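# Pick up the ball from its ring and hold it

## Task

Raise the ball off its ring so that it sits at least four finger-widths (about 7 to 8 cm) above where it started, and keep it gripped there, steady and not moving. When the result is judged, no entry in hand_state may read moving. Any other word (goal, blocked, overload) counts as at rest.

## Robot and tools

Robot: a single arm with a right hand that has sixteen motors. The arm base sits at (0, 0, +0.064) m in the scene frame, tilted very slightly. In the scene frame the origin is on the table top directly under the base, +z points up, and +y is to the left when looking along +x. Cameras: cam_head_left and cam_head_right are on a fixed stand, and cam_wrist rides on the hand. Each image is 896x504.

A row is 24 numbers, each in [-1, 1], in this order: dx, dy, dz, rx, ry, rz, then index_mcp, index_abd, index_pip, index_dip, middle_mcp, middle_abd, middle_pip, middle_dip, ring_mcp, ring_abd, ring_pip, ring_dip, thumb_cmc, thumb_axl, thumb_mcp, thumb_ipl, current_limit, speed.

The first six numbers are an offset, not a pose. They are measured from the Hand target as it stands when the action or move begins, along the scene frame axes. 1.0 equals 0.6 m of travel or 180 degrees of turn. rx, ry, rz together form one rotation vector, and the turn is about the Hand target's position. Because offsets count from the current target, sending the same offset twice moves the hand twice. A commanded orientation is clipped to within 32 degrees of the measured one.

The sixteen hand numbers are absolute goal angles. Each one maps linearly between a hinge's two stops. On every finger, toward -1 does the following. _mcp curls the finger at the knuckle (straight at +0.75). _abd swings it sideways, away from the thumb (straight at 0). _pip and _dip bend the middle and last hinges (straight at +0.58 and +0.70). For the thumb: thumb_cmc toward -1 brings it round in front of the palm (flat beside the palm at +0.71). thumb_axl spins it about its own line (straight at +0.68). thumb_mcp and thumb_ipl bend it (straight at +0.23 and +0.17).

current_limit sets the current cap for all motors, scaled from 0 mA at -1 to 550 mA at +1. speed sets the set-point rate, (speed+1)/2 of 8.5 rad/s. At scene start these are +0.4 and -0.6. The last values written stay in force. To leave the hand unchanged, resend the previous sixteen goals plus current_limit and speed. At the very start, read them from a result first, because a 0 is a real command.

Hand point geometry, in its own axes: +z runs along the straight fingers toward the tips, +x runs across the palm away from the thumb, and +y points out of the palm face. The palm face is at y = -0.063 m. Straight fingertips reach about z = +0.12. A mast near the wrist (x +0.05 to +0.10, z -0.16 to -0.11) can hit things. The digits have rubber caps on their last 3 cm.

Tools:
- execute_actions(actions, cameras): actions is a list of actions. Each action is a table of up to 15 rows, one row per 1/30 s step. A short table repeats its last row. Every row counts from the action's start target. An empty list returns the state and all camera images.
- move(target, speed, blend, stop_force, zero, blocking, cameras): drives the hand point in a straight line. target is one row, or a list of up to 15 rows that all count from the same starting Hand target. speed is in m/s, from 0.002 to 3.6 (default 0.25); turns are capped at twice that in rad/s. blend is a corner rounding radius in metres (0 means stop at each point). stop_force is in N, from 3 to 120: the move ends once the wrist sensor feels that much push against the motion. zero (default true) re-zeroes the sensor first. Leave stop_force out when backing away from a contact. blocking=false returns early and cannot be combined with stop_force. The result adds a move: line: done, off_target, moving, held or fault, plus the limits that applied.
- wait(seconds 0 to 10): lets the scene run. stop: brakes a running move. zero_wrist_force: tares the wrist sensor.
- zoom_image(camera, region [x0,y0,x1,y1]): region is in pixels, at most 504 wide and 504 high, on the latest image.
- finished_scene(scene): scene is a number from 1 to 3. Scene 1 is practice. After ending scene 1, make no further calls in that reply.

Result lines: end_effector_position (m) and end_effector_quat_wxyz in the scene frame, plus velocities. Hand target is the last commanded pose; the hand may settle short of it, and a new all-zero action asks for it again. hand_goal, hand_measured, hand_current_ma and hand_state give one entry per motor in row order. hand_state words: moving; goal (within 0.02); blocked (stopped short and still pressing); overload. Wrist force and torque are in the end effector's axes. A finger only grips while its goal lies past the object's surface.

Avoid the following:
- Contact forces near 150 N and joint contact torques over the load limits (wrist joints 26 N m, others 139 N m). Either one faults the arm for 10 s.
- Targets past a firm contact. The arm is stiff, so approach slowly with stop_force.
- Any motor drawing 495 mA or more for 5 s. It shuts down for 10 s.
- Motor heat. Stretched reaches and held loads warm the motors; 85 °C brakes the arm.
- Paths that pass near the base.
- Dropping the ball, slamming it, or letting it leave the table. Any of these fails the scene.



Each tool is called after "Request:" as name(argument=value, ...) on one line, values as JSON.

## Session

Request:
execute_actions(actions=[])

Scene clock: 0.00 s.
end_effector_position=(+0.6286, -0.3783, +0.3477) hand_goal=(+0.754, +0.000, +0.576, +0.696, +0.754, +0.000, +0.576, +0.696, +0.754, +0.000, +0.576, +0.696, +0.714, +0.678, +0.226, +0.168) hand_measured=(+0.754, +0.000, +0.576, +0.696, +0.754, +0.000, +0.576, +0.696, +0.754, +0.000, +0.576, +0.696, +0.714, +0.678, +0.226, +0.168) hand_current_ma=(+0, +0, +0, +0, +0, +0, +0, +0, +0, +0, +0, +0, +0, +0, +0, +0) hand_state=(goal, goal, goal, goal, goal, goal, goal, goal, goal, goal, goal, goal, goal, goal, goal, goal) hand_current_limit=0.40 hand_speed=-0.60 end_effector_quat_wxyz=(+0.174, +0.951, +0.243, -0.082)
Joint positions: [-0.552 -1.156 1.422 -1.965 -1.944 0.518]
Joint velocities: within noise
Joint torques (N m): no reading
Motor temperatures (°C): [28 30 29 39 35 37]
Wrist force (N): no reading
Wrist torque (N m): no reading
Wrist force, peak (N): no reading
Hand target: +0.6286, -0.3783, +0.3477; +0.174, +0.951, +0.243, -0.082

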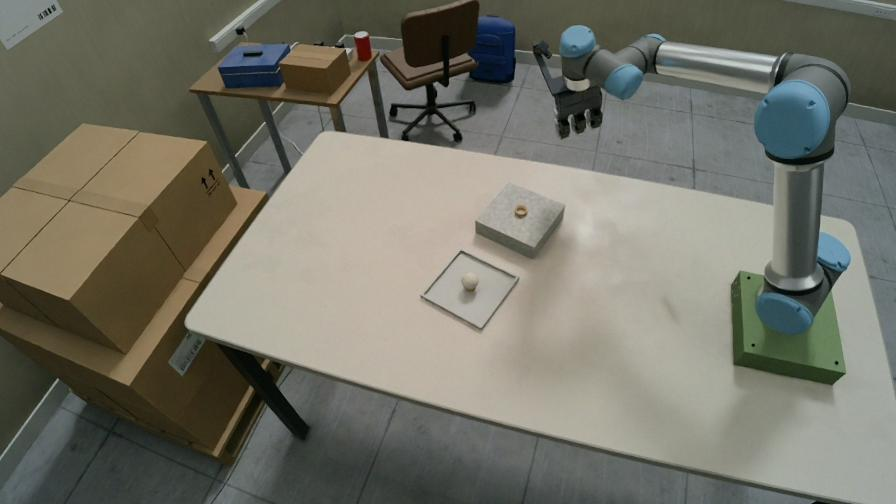

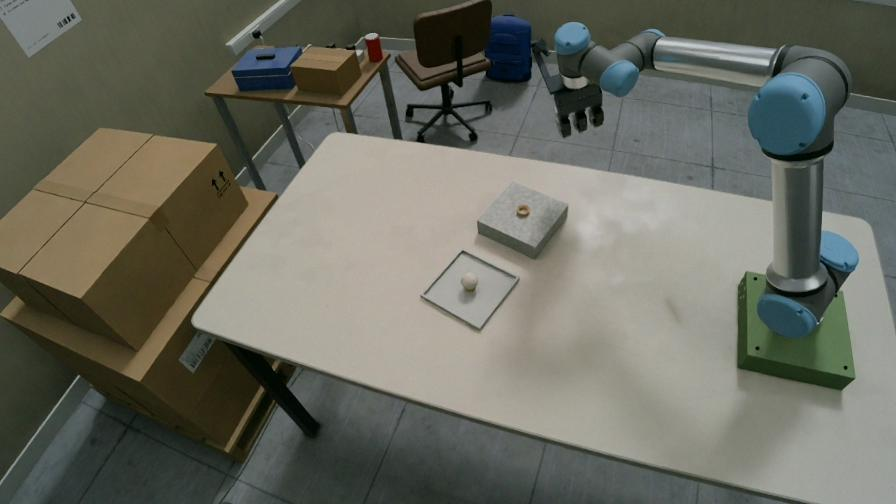

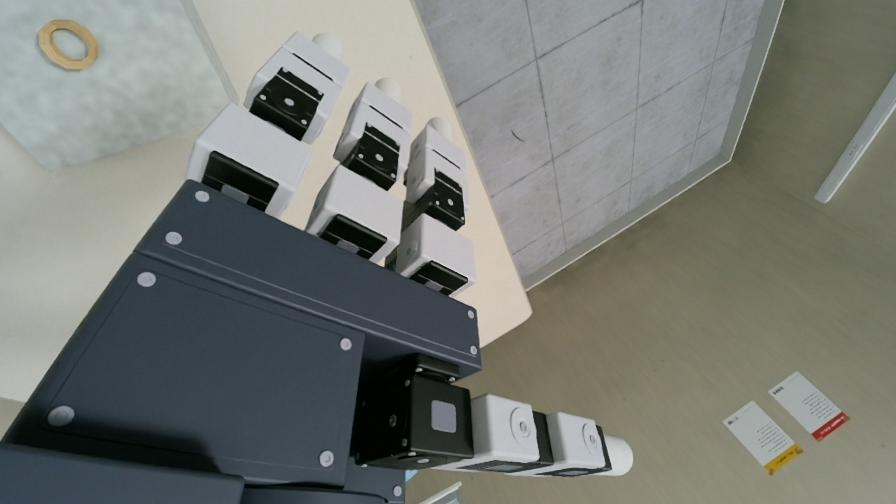

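Request:
zoom_image(camera="cam_head_left", region=[400, 160, 600, 340])

Request:
zoom_image(camera="cam_head_right", region=[440, 250, 520, 320])

Scaled by 2.520.

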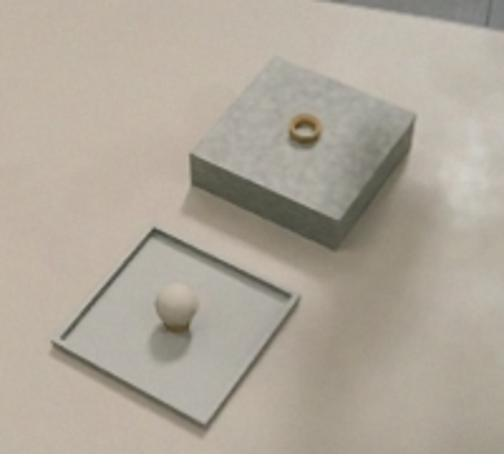

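Scaled by 6.300.

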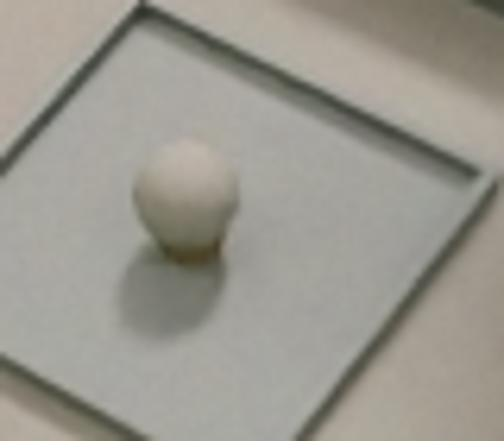

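Request:
move(target=[[0.152,0.713,0.02,0.05,-0.139,-0.65, 0.9315,0,-0.343,-0.145,0.9315,0,-0.343,-0.145,0.754,0,0.576,0.696,-0.686,0.678,-0.135,0.06,0.4,-0.6],[0.2,0.79,-0.1,0.396,-0.337,-0.578, 0.9315,0,-0.343,-0.145,0.9315,0,-0.343,-0.145,0.754,0,0.576,0.696,-0.686,0.678,-0.135,0.06,0.4,-0.6]], speed=0.35, blend=[0.05,0], cameras=["all"])

Scene clock: 260.03 s.
end_effector_position=(+0.7486, +0.0957, +0.2877) hand_goal=(+0.932, +0.000, -0.342, -0.144, +0.932, +0.000, -0.342, -0.144, +0.754, +0.000, +0.576, +0.696, -0.686, +0.678, -0.134, +0.060) hand_measured=(+0.920, +0.000, -0.338, -0.136, +0.920, +0.000, -0.336, -0.138, +0.740, +0.000, +0.576, +0.696, -0.684, +0.678, -0.138, +0.062) hand_current_ma=(-3, +0, +1, +1, -3, +0, +1, +1, -4, +0, +0, +0, +0, +0, -1, +0) hand_state=(goal, goal, goal, goal, goal, goal, goal, goal, goal, goal, goal, goal, goal, goal, goal, goal) hand_current_limit=0.40 hand_speed=-0.60 end_effector_quat_wxyz=(-0.354, +0.612, -0.613, +0.354)
Joint positions: [-0.123 -1.064 1.641 -3.184 -1.49 3.088]
Joint torques (N m): [14.61 -28.74 -8.87 -5.09 2.39 1.71]
Wrist force (N): [0.7 -0.1 -0.5]
Wrist torque (N m): [0.44 -0.26 -0.40]
Wrist force, peak (N): [0.6 0.5 -0.6]
Hand target: +0.7486, +0.0957, +0.2877; -0.354, +0.612, -0.613, +0.354
Off the commanded pose: 0.000 m, 0 deg.
move: done
camera_calibration:
cam_wrist: T_world_to_cam=[[-0.33692, 0.759185, -0.556887, 0.366713], [-0.394472, 0.423233, 0.815638, -0.0336271], [0.854913, 0.494481, 0.156882, -0.61269], [0, 0, 0, 1]] pos_world=[0.634085, 0.0387924, 0.327765]

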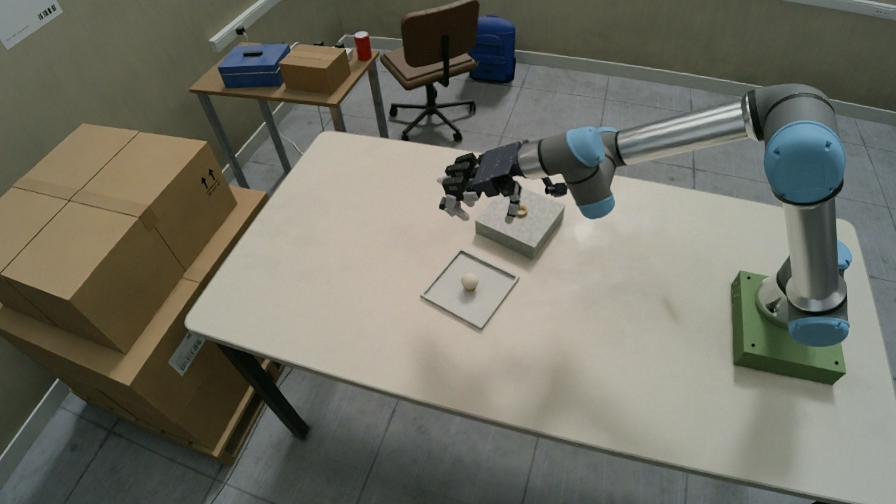

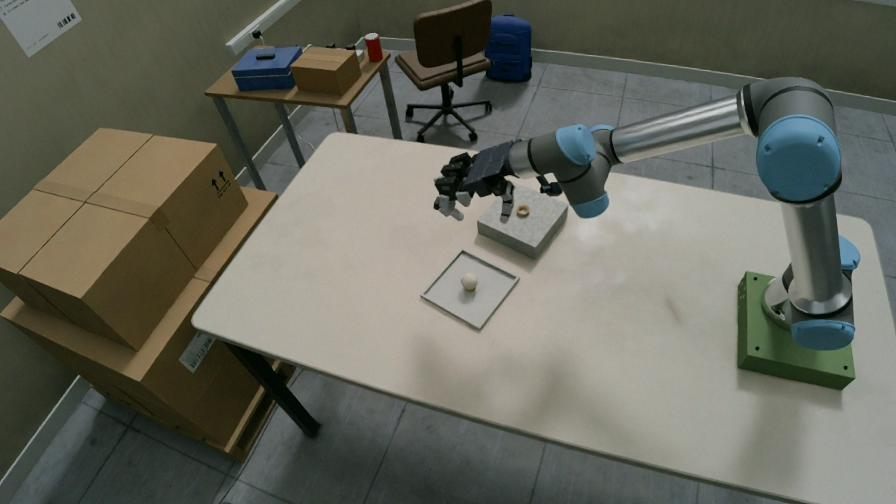

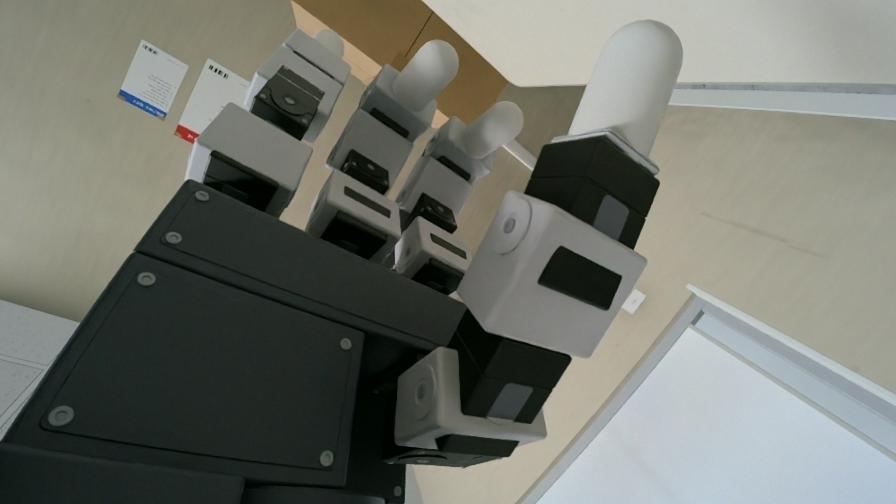

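Request:
move(target=[0.099,0,-0.313,0,0,0, 0.9315,0,-0.343,-0.145,0.9315,0,-0.343,-0.145,0.754,0,0.576,0.696,-0.686,0.678,-0.135,0.06,0.4,-0.6], speed=0.25, cameras=["all"])

Request:
zoom_image(camera="cam_head_left", region=[410, 220, 550, 340])

Request:
zoom_image(camera="cam_wrist", region=[300, 0, 720, 300])

Scene clock: 285.60 s.
end_effector_position=(+0.8079, +0.0957, +0.1000) hand_goal=(+0.932, +0.000, -0.342, -0.144, +0.932, +0.000, -0.342, -0.144, +0.754, +0.000, +0.576, +0.696, -0.686, +0.678, -0.134, +0.060) hand_measured=(+0.918, +0.000, -0.338, -0.136, +0.918, +0.000, -0.336, -0.138, +0.738, +0.000, +0.576, +0.696, -0.684, +0.678, -0.138, +0.062) hand_current_ma=(-4, +0, +1, +1, -4, +0, +1, +1, -5, +0, +0, +0, +0, +0, -1, +0) hand_state=(goal, goal, goal, goal, goal, goal, goal, goal, goal, goal, goal, goal, goal, goal, goal, goal) hand_current_limit=0.40 hand_speed=-0.60 end_effector_quat_wxyz=(-0.354, +0.612, -0.613, +0.354)
Joint positions: [-0.116 -0.668 1.515 -3.454 -1.496 3.092]
Joint torques (N m): [15.05 -37.3 -33.77 -3.12 -1.9 1.97]
Wrist force (N): [0.4 -0.1 -0.2]
Wrist torque (N m): [0.41 -0.24 -0.42]
Wrist force, peak (N): [0.5 -1.4 -1.5]
Hand target: +0.8080, +0.0957, +0.0999; -0.354, +0.612, -0.613, +0.354
Off the commanded pose: 0.000 m, 0 deg.
move: done
camera_calibration:
cam_wrist: T_world_to_cam=[[-0.336758, 0.759171, -0.557003, 0.282104], [-0.394667, 0.423278, 0.815521, 0.143049], [0.854887, 0.494464, 0.157077, -0.634034], [0, 0, 0, 1]] pos_world=[0.693485, 0.0387924, 0.140066]

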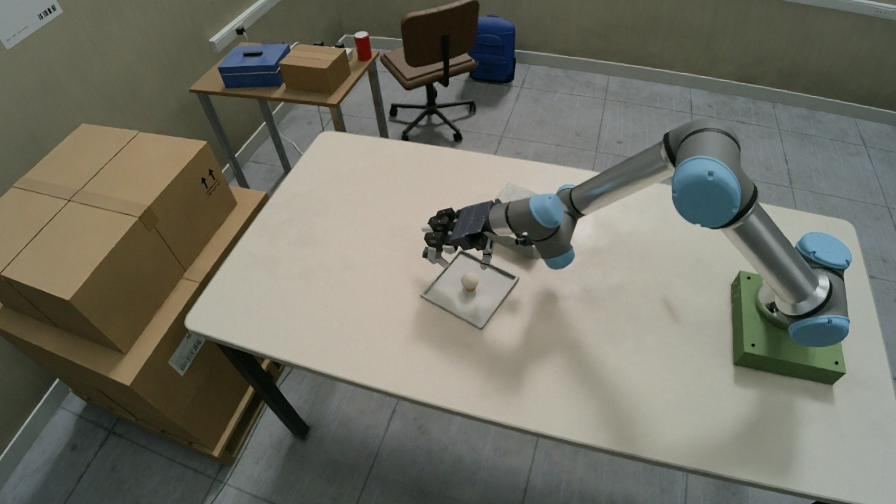

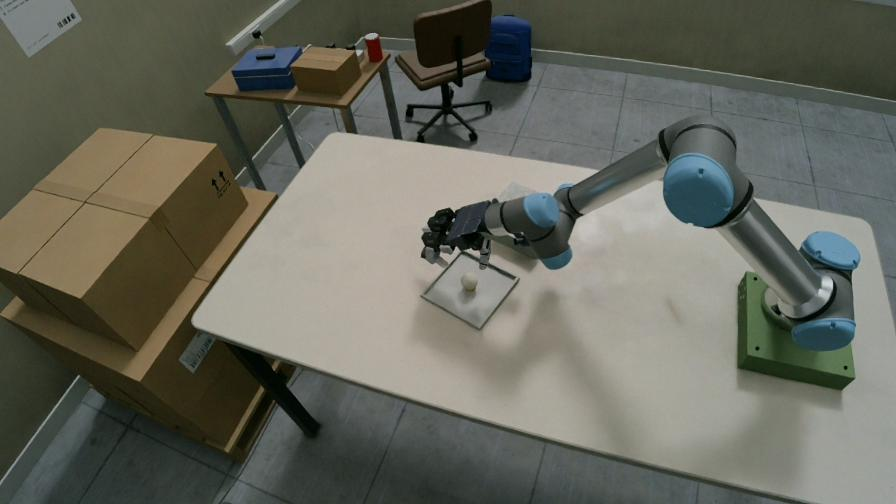

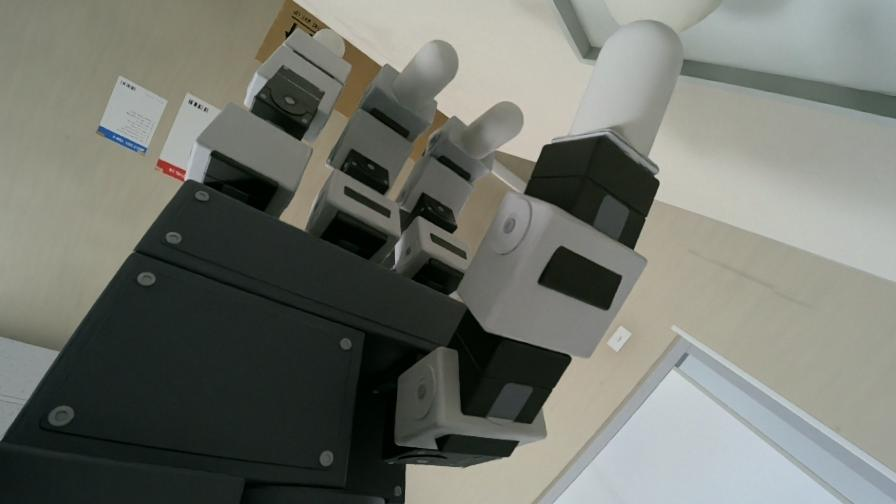

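Scaled by 3.600.

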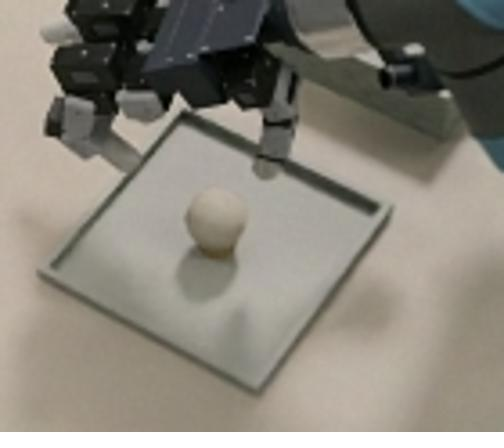

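Scaled by 1.200.

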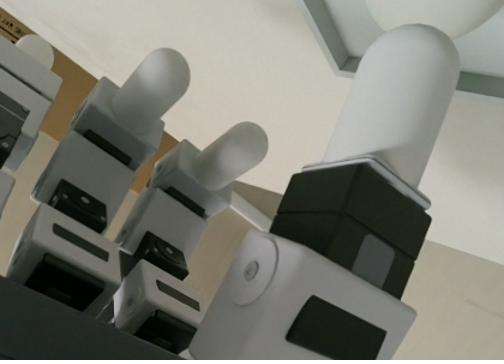

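Request:
move(target=[-0.028,0.022,-0.067,0,0,0, 0.9315,0,-0.343,-0.145,0.9315,0,-0.343,-0.145,0.754,0,0.576,0.696,-0.686,0.678,-0.135,0.06,0.4,-0.6], speed=0.15, cameras=["all"])

Request:
zoom_image(camera="cam_head_left", region=[410, 220, 550, 340])

Request:
zoom_image(camera="cam_wrist", region=[300, 0, 720, 300])

Scene clock: 316.93 s.
end_effector_position=(+0.7912, +0.1089, +0.0598) hand_goal=(+0.932, +0.000, -0.342, -0.144, +0.932, +0.000, -0.342, -0.144, +0.754, +0.000, +0.576, +0.696, -0.686, +0.678, -0.134, +0.060) hand_measured=(+0.918, +0.000, -0.338, -0.136, +0.918, +0.000, -0.336, -0.138, +0.738, +0.000, +0.576, +0.696, -0.684, +0.678, -0.138, +0.062) hand_current_ma=(-4, +0, +1, +1, -4, +0, +1, +1, -5, +0, +0, +0, +0, +0, -1, +0) hand_state=(goal, goal, goal, goal, goal, goal, goal, goal, goal, goal, goal, goal, goal, goal, goal, goal) hand_current_limit=0.40 hand_speed=-0.60 end_effector_quat_wxyz=(-0.354, +0.612, -0.613, +0.354)
Joint positions: [-0.098 -0.618 1.558 -3.548 -1.511 3.101]
Joint torques (N m): [14.15 -36.2 -0.78 -5.01 -2.14 1.8]
Wrist force (N): [0.3 0.4 -0.1]
Wrist torque (N m): [0.47 -0.22 -0.42]
Wrist force, peak (N): [1.1 -1.1 -0.2]
Hand target: +0.7912, +0.1089, +0.0597; -0.354, +0.612, -0.613, +0.354
Off the commanded pose: 0.000 m, 0 deg.
move: done
camera_calibration:
cam_wrist: T_world_to_cam=[[-0.336872, 0.759213, -0.556878, 0.244074], [-0.394542, 0.423193, 0.815625, 0.163646], [0.8549, 0.494473, 0.156979, -0.619953], [0, 0, 0, 1]] pos_world=[0.676785, 0.0519924, 0.0997655]

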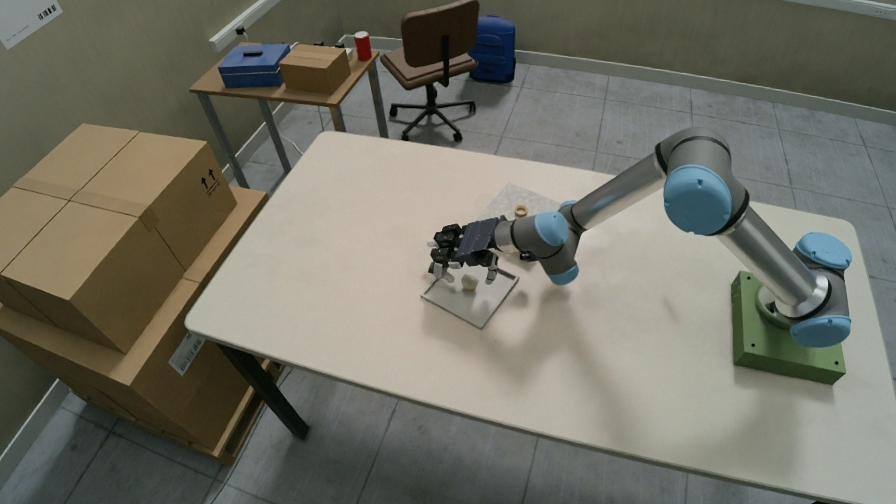

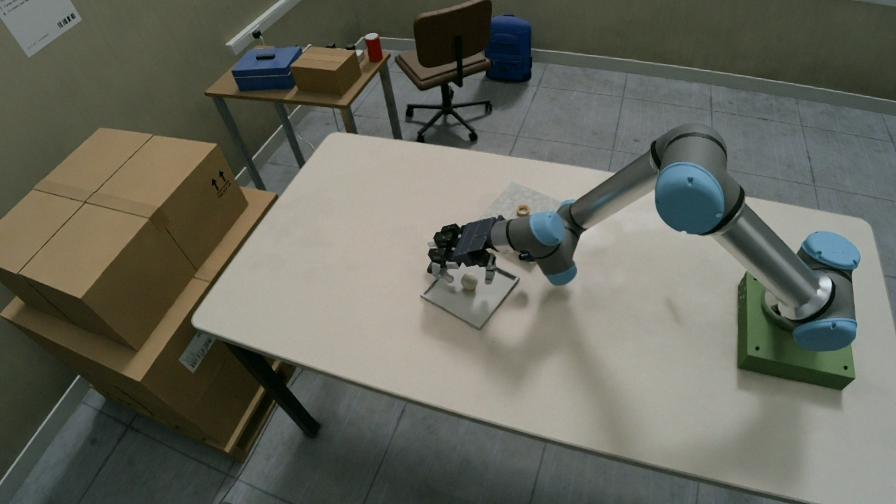

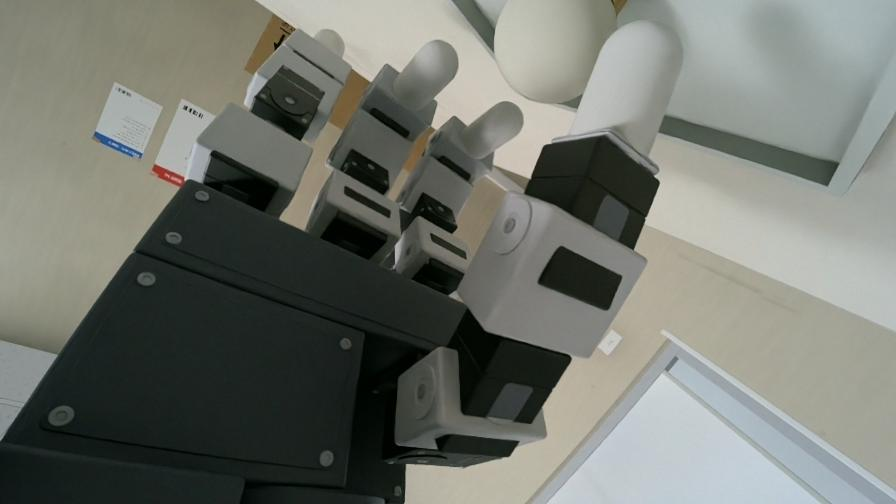

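Scaled by 3.600.

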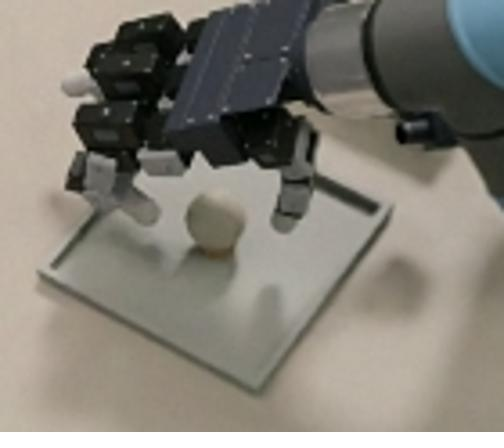

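Scaled by 1.200.

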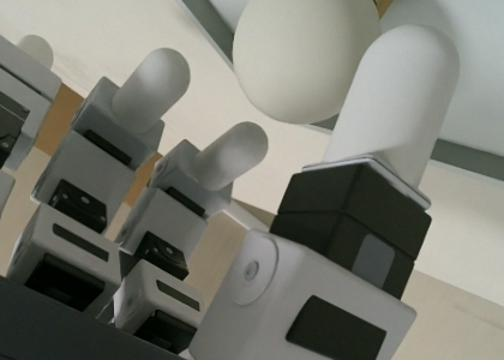

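Request:
move(target=[0,0,-0.036,0,0,0, 0.9315,0,-0.343,-0.145,0.9315,0,-0.343,-0.145,0.754,0,0.576,0.696,-0.686,0.678,-0.135,0.06,0.4,-0.95], speed=0.1)

Request:
move(target=[0,0,0,0,0,0, 0.589,0,-0.343,-0.145,0.589,0,-0.343,-0.145,0.754,0,0.576,0.696,-0.686,0.678,-0.393,0.06,0.4,-0.95], speed=0.1, cameras=["all"])

Request:
zoom_image(camera="cam_head_left", region=[410, 220, 550, 340])

Request:
zoom_image(camera="cam_wrist", region=[300, 0, 720, 300])

Scene clock: 343.53 s.
end_effector_position=(+0.7911, +0.1090, +0.0382) hand_goal=(+0.932, +0.000, -0.342, -0.144, +0.932, +0.000, -0.342, -0.144, +0.754, +0.000, +0.576, +0.696, -0.686, +0.678, -0.134, +0.060) hand_measured=(+0.918, +0.000, -0.338, -0.136, +0.918, +0.000, -0.336, -0.138, +0.738, +0.000, +0.576, +0.696, -0.684, +0.678, -0.138, +0.062) hand_current_ma=(-4, +0, +1, +1, -4, +0, +1, +1, -5, +0, +0, +0, +0, +0, -1, +0) hand_state=(goal, goal, goal, goal, goal, goal, goal, goal, goal, goal, goal, goal, goal, goal, goal, goal) hand_current_limit=0.40 hand_speed=-0.95 end_effector_quat_wxyz=(-0.354, +0.612, -0.613, +0.354)
Joint positions: [-0.098 -0.576 1.548 -3.58 -1.511 3.101]
Joint torques (N m): [-13.9 -36.91 -28.83 -4.95 2.07 -0.84]
Wrist force (N): [0.3 0.0 -0.4]
Wrist torque (N m): [0.45 -0.20 -0.44]
Wrist force, peak (N): [0.9 0.6 -0.3]
Hand target: +0.7912, +0.1089, +0.0381; -0.354, +0.612, -0.613, +0.354
Off the commanded pose: 0.000 m, 0 deg.
move: done

Scene clock: 345.50 s.
end_effector_position=(+0.7912, +0.1089, +0.0381) hand_goal=(+0.590, +0.000, -0.342, -0.144, +0.590, +0.000, -0.342, -0.144, +0.754, +0.000, +0.576, +0.696, -0.686, +0.678, -0.392, +0.060) hand_measured=(+0.700, +0.000, -0.328, -0.140, +0.708, +0.000, -0.324, -0.140, +0.738, +0.000, +0.576, +0.696, -0.684, +0.678, -0.280, +0.084) hand_current_ma=(+79, +0, +4, +1, +89, +0, +5, +0, -5, +0, +0, +0, +0, +0, +138, +13) hand_state=(moving, goal, goal, goal, moving, goal, moving, goal, goal, goal, goal, goal, goal, goal, blocked, blocked) hand_current_limit=0.40 hand_speed=-0.95 end_effector_quat_wxyz=(-0.354, +0.612, -0.613, +0.354)
Joint positions: [-0.098 -0.576 1.548 -3.58 -1.511 3.101]
Joint torques (N m): [-13.39 -36.61 -25.28 -4.05 1.91 -1.14]
Wrist force (N): [0.4 -4.3 -0.4]
Wrist torque (N m): [0.33 -0.26 -0.45]
Wrist force, peak (N): [0.4 -4.3 -0.4]
Hand target: +0.7912, +0.1089, +0.0381; -0.354, +0.612, -0.613, +0.354
Off the commanded pose: 0.000 m, 0 deg.
move: done
camera_calibration:
cam_wrist: T_world_to_cam=[[-0.336872, 0.759213, -0.556878, 0.232045], [-0.394542, 0.423193, 0.815625, 0.181263], [0.8549, 0.494473, 0.156979, -0.616562], [0, 0, 0, 1]] pos_world=[0.676785, 0.0519924, 0.0781655]

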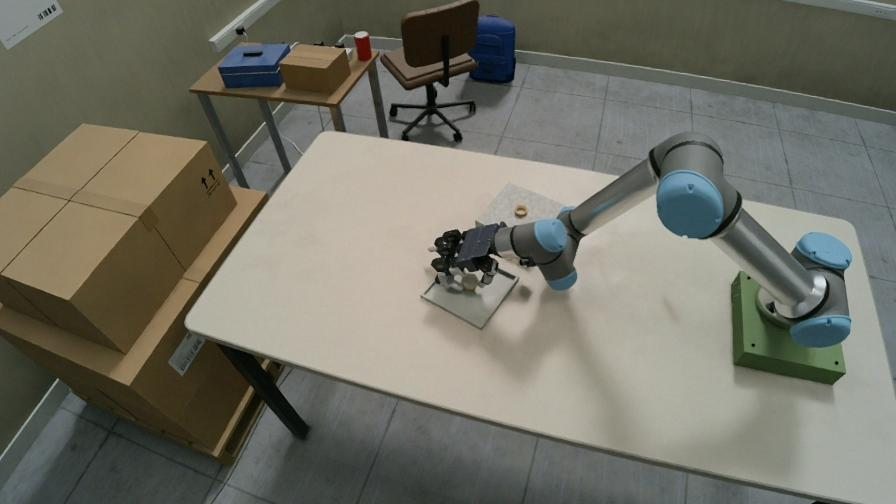

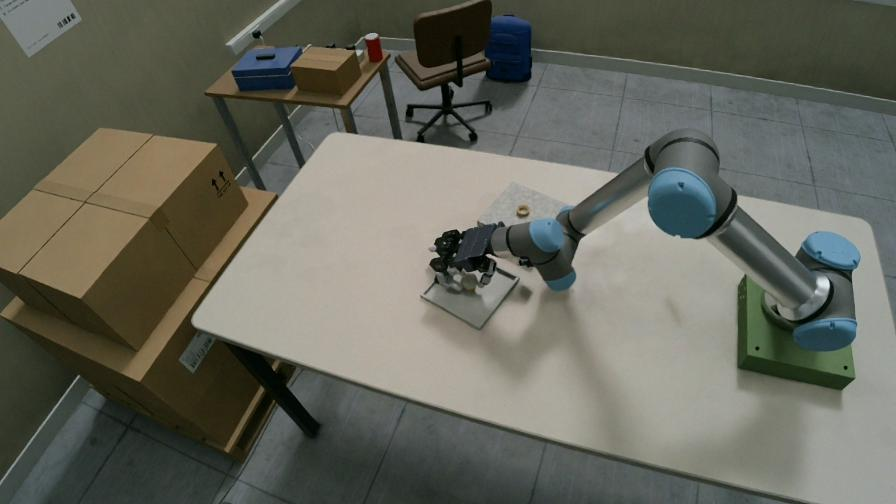

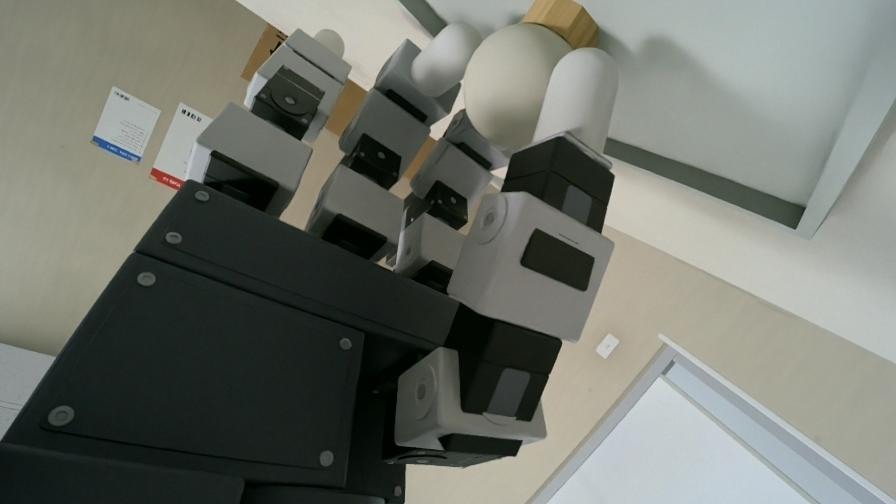

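Scaled by 3.600.

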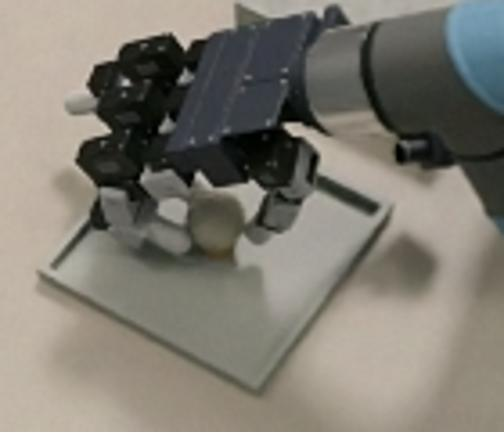

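Scaled by 1.200.

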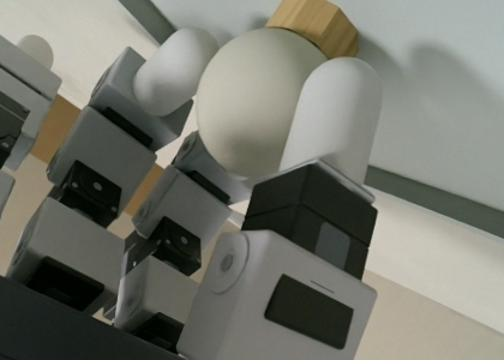

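Request:
wait(seconds=1)

Request:
move(target=[0,0,0.05,0,0,0, 0.589,0,-0.343,-0.145,0.589,0,-0.343,-0.145,0.754,0,0.576,0.696,-0.686,0.678,-0.393,0.06,0.4,-0.95], speed=0.05, cameras=["all"])

Request:
zoom_image(camera="cam_wrist", region=[300, 0, 720, 300])

Scene clock: 356.53 s.
end_effector_position=(+0.7912, +0.1089, +0.0381) hand_goal=(+0.590, +0.000, -0.342, -0.144, +0.590, +0.000, -0.342, -0.144, +0.754, +0.000, +0.576, +0.696, -0.686, +0.678, -0.392, +0.060) hand_measured=(+0.698, +0.000, -0.324, -0.140, +0.706, +0.000, -0.322, -0.144, +0.738, +0.000, +0.576, +0.696, -0.684, +0.678, -0.280, +0.084) hand_current_ma=(+94, +0, +5, +0, +105, +0, +6, +0, -5, +0, +0, +0, +0, +0, +138, +13) hand_state=(blocked, goal, goal, goal, blocked, goal, goal, goal, goal, goal, goal, goal, goal, goal, blocked, blocked) hand_current_limit=0.40 hand_speed=-0.95 end_effector_quat_wxyz=(-0.354, +0.612, -0.613, +0.354)
Joint positions: [-0.098 -0.576 1.548 -3.58 -1.511 3.101]
Joint torques (N m): [-10.81 -39.63 -13.53 0.78 2.08 -1.04]
Wrist force (N): [0.3 -4.5 -0.3]
Wrist torque (N m): [0.37 -0.27 -0.43]
Wrist force, peak (N): [0.1 -5.1 -0.4]
Hand target: +0.7912, +0.1089, +0.0381; -0.354, +0.612, -0.613, +0.354
Off the commanded pose: 0.000 m, 0 deg.
wait: 1.00 s; at rest from the start

Scene clock: 357.50 s.
end_effector_position=(+0.7912, +0.1089, +0.0680) hand_goal=(+0.590, +0.000, -0.342, -0.144, +0.590, +0.000, -0.342, -0.144, +0.754, +0.000, +0.576, +0.696, -0.686, +0.678, -0.392, +0.060) hand_measured=(+0.674, +0.000, -0.312, -0.134, +0.674, +0.000, -0.306, -0.134, +0.738, +0.000, +0.576, +0.696, -0.680, +0.680, -0.280, +0.104) hand_current_ma=(+64, +0, +11, +2, +65, +0, +15, +2, -5, +0, +0, +0, +1, +0, +138, +33) hand_state=(blocked, goal, blocked, goal, blocked, goal, blocked, goal, goal, goal, goal, goal, goal, goal, blocked, blocked) hand_current_limit=0.40 hand_speed=-0.95 end_effector_quat_wxyz=(-0.354, +0.612, -0.613, +0.354)
Joint positions: [-0.098 -0.633 1.561 -3.536 -1.512 3.101]
Joint torques (N m): [15.17 -58.58 -2.11 0.15 -2.15 1.67]
Wrist force (N): [0.9 0.8 0.1]
Wrist torque (N m): [0.48 -0.29 -0.37]
Wrist force, peak (N): [0.0 -4.7 -0.5]
Hand target: +0.7912, +0.1089, +0.0681; -0.354, +0.612, -0.613, +0.354
Off the commanded pose: 0.000 m, 0 deg.
move: done
camera_calibration:
cam_wrist: T_world_to_cam=[[-0.336842, 0.759181, -0.55694, 0.248684], [-0.394568, 0.423251, 0.815583, 0.156895], [0.8549, 0.494473, 0.15698, -0.621256], [0, 0, 0, 1]] pos_world=[0.676785, 0.0519924, 0.108065]

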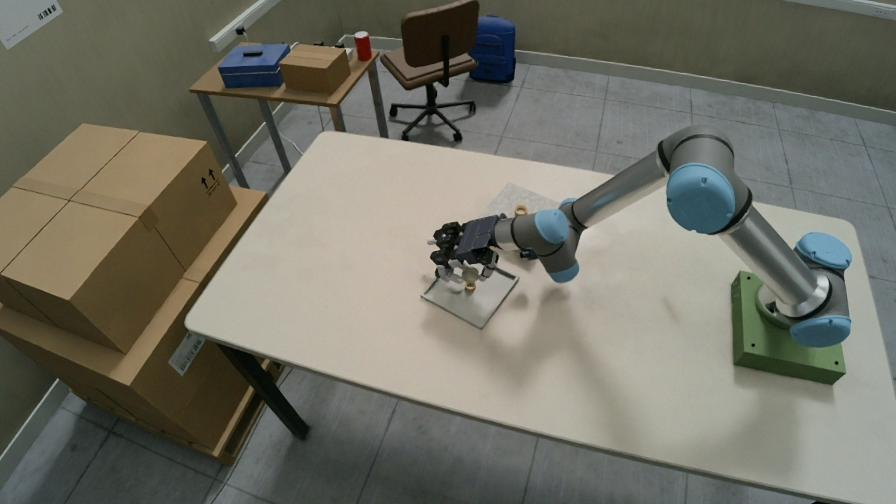

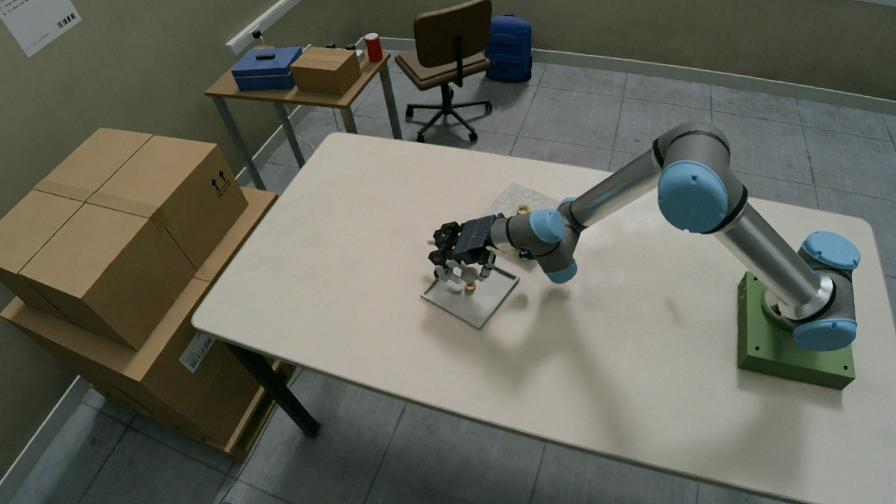

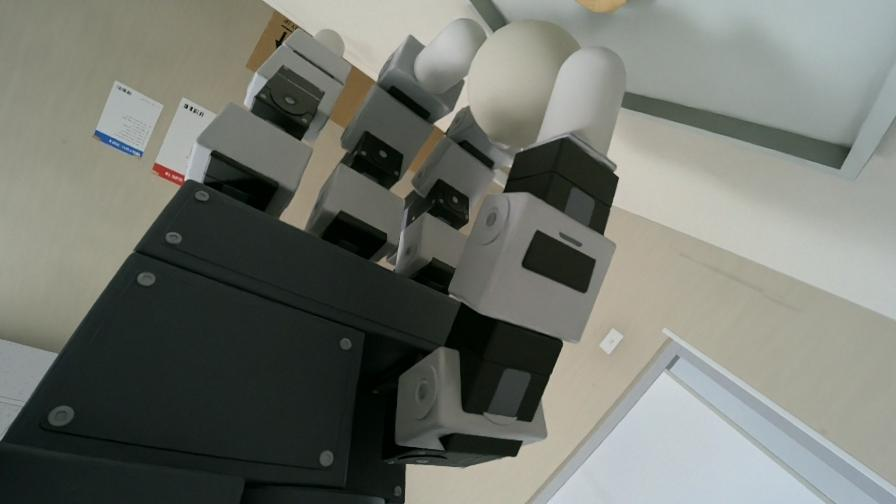

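Scaled by 1.200.

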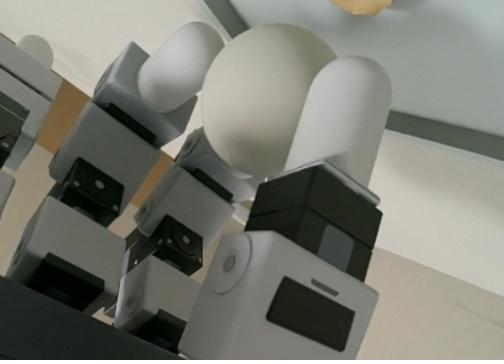

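Request:
move(target=[0,0,0.19,0,0,0, 0.56,0,-0.343,-0.145,0.56,0,-0.343,-0.145,0.754,0,0.576,0.696,-0.686,0.678,-0.41,0.06,0.4,-0.95], speed=0.15, cameras=["all"])

Request:
wait(seconds=1)

Request:
zoom_image(camera="cam_wrist", region=[300, 0, 720, 300])

Scene clock: 370.63 s.
end_effector_position=(+0.7911, +0.1090, +0.1820) hand_goal=(+0.560, +0.000, -0.342, -0.144, +0.560, +0.000, -0.342, -0.144, +0.754, +0.000, +0.576, +0.696, -0.686, +0.678, -0.410, +0.060) hand_measured=(+0.662, +0.002, -0.306, -0.132, +0.662, -0.002, -0.300, -0.132, +0.738, +0.000, +0.576, +0.696, -0.678, +0.682, -0.280, +0.112) hand_current_ma=(+88, +0, +15, +3, +85, +0, +20, +3, -5, +0, +0, +0, +2, +1, +173, +42) hand_state=(blocked, goal, blocked, goal, blocked, goal, blocked, goal, goal, goal, goal, goal, goal, goal, blocked, blocked) hand_current_limit=0.40 hand_speed=-0.95 end_effector_quat_wxyz=(-0.354, +0.612, -0.613, +0.354)
Joint positions: [-0.097 -0.829 1.56 -3.339 -1.513 3.102]
Joint torques (N m): [7.23 -57.39 -33.63 0.04 -1.47 -0.95]
Wrist force (N): [0.5 0.6 0.0]
Wrist torque (N m): [0.46 -0.23 -0.41]
Wrist force, peak (N): [0.5 2.2 0.5]
Hand target: +0.7912, +0.1089, +0.1821; -0.354, +0.612, -0.613, +0.354
Off the commanded pose: 0.000 m, 0 deg.
move: done
camera_calibration:
cam_wrist: T_world_to_cam=[[-0.336872, 0.759213, -0.556878, 0.312071], [-0.394542, 0.423193, 0.815625, 0.063813], [0.8549, 0.494473, 0.156979, -0.639115], [0, 0, 0, 1]] pos_world=[0.676685, 0.0520924, 0.222066]

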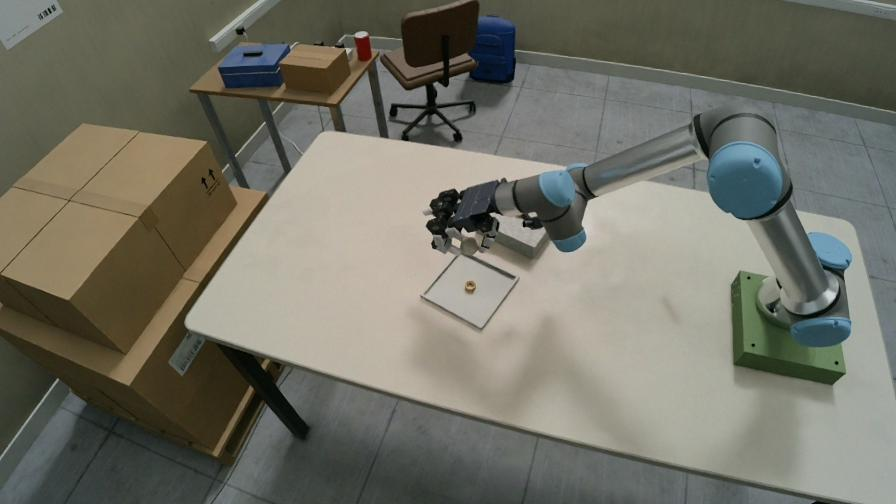

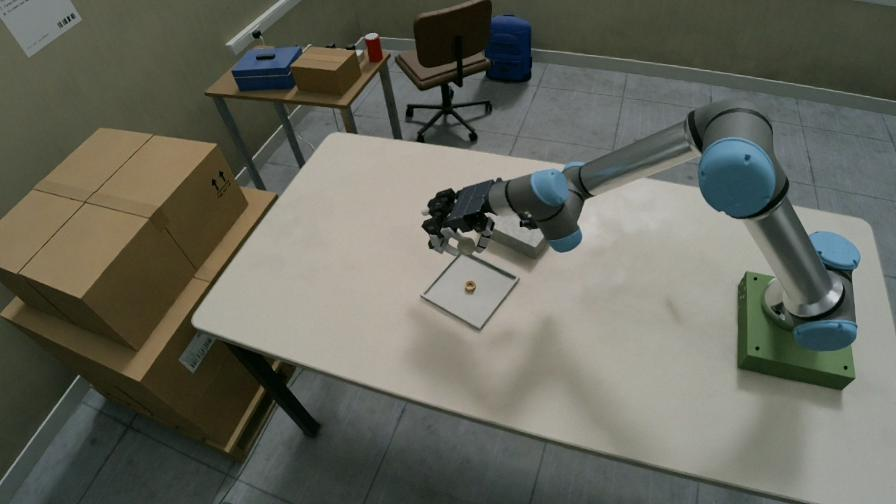

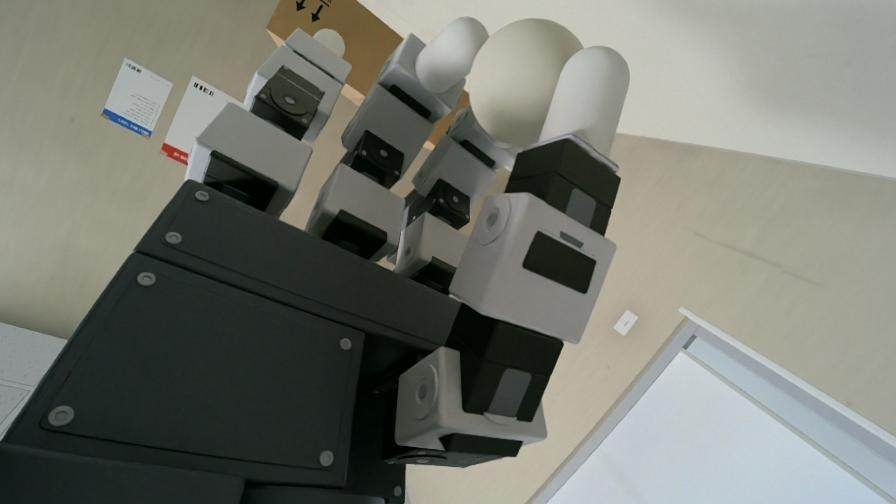

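Scene clock: 371.63 s.
end_effector_position=(+0.7912, +0.1090, +0.1821) hand_goal=(+0.560, +0.000, -0.342, -0.144, +0.560, +0.000, -0.342, -0.144, +0.754, +0.000, +0.576, +0.696, -0.686, +0.678, -0.410, +0.060) hand_measured=(+0.662, +0.002, -0.306, -0.132, +0.662, -0.002, -0.300, -0.132, +0.738, +0.000, +0.576, +0.696, -0.678, +0.682, -0.280, +0.112) hand_current_ma=(+88, +0, +15, +3, +85, +0, +20, +3, -5, +0, +0, +0, +2, +1, +173, +42) hand_state=(blocked, goal, blocked, goal, blocked, goal, blocked, goal, goal, goal, goal, goal, goal, goal, blocked, blocked) hand_current_limit=0.40 hand_speed=-0.95 end_effector_quat_wxyz=(-0.354, +0.612, -0.613, +0.354)
Joint positions: [-0.097 -0.829 1.56 -3.339 -1.513 3.102]
Joint torques (N m): [-8.79 -56.28 -33.14 -0.18 -0.37 -0.86]
Wrist force (N): [0.5 0.5 0.0]
Wrist torque (N m): [0.45 -0.21 -0.42]
Wrist force, peak (N): [0.7 0.9 0.1]
Hand target: +0.7912, +0.1089, +0.1821; -0.354, +0.612, -0.613, +0.354
Off the commanded pose: 0.000 m, 0 deg.
wait: 1.00 s; at rest by 0.17 s

Scaled by 1.200.
This view is cut from an older image: the scene may have changed since it was taken.

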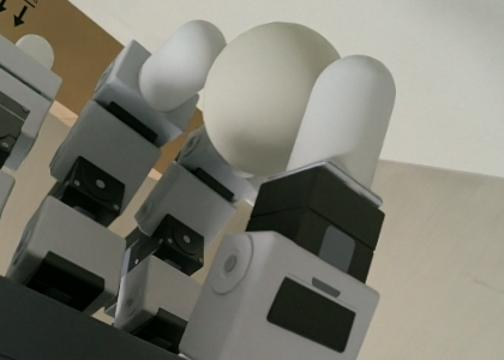

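Request:
finished_scene(scene=1)

The scene is finished: the task was done.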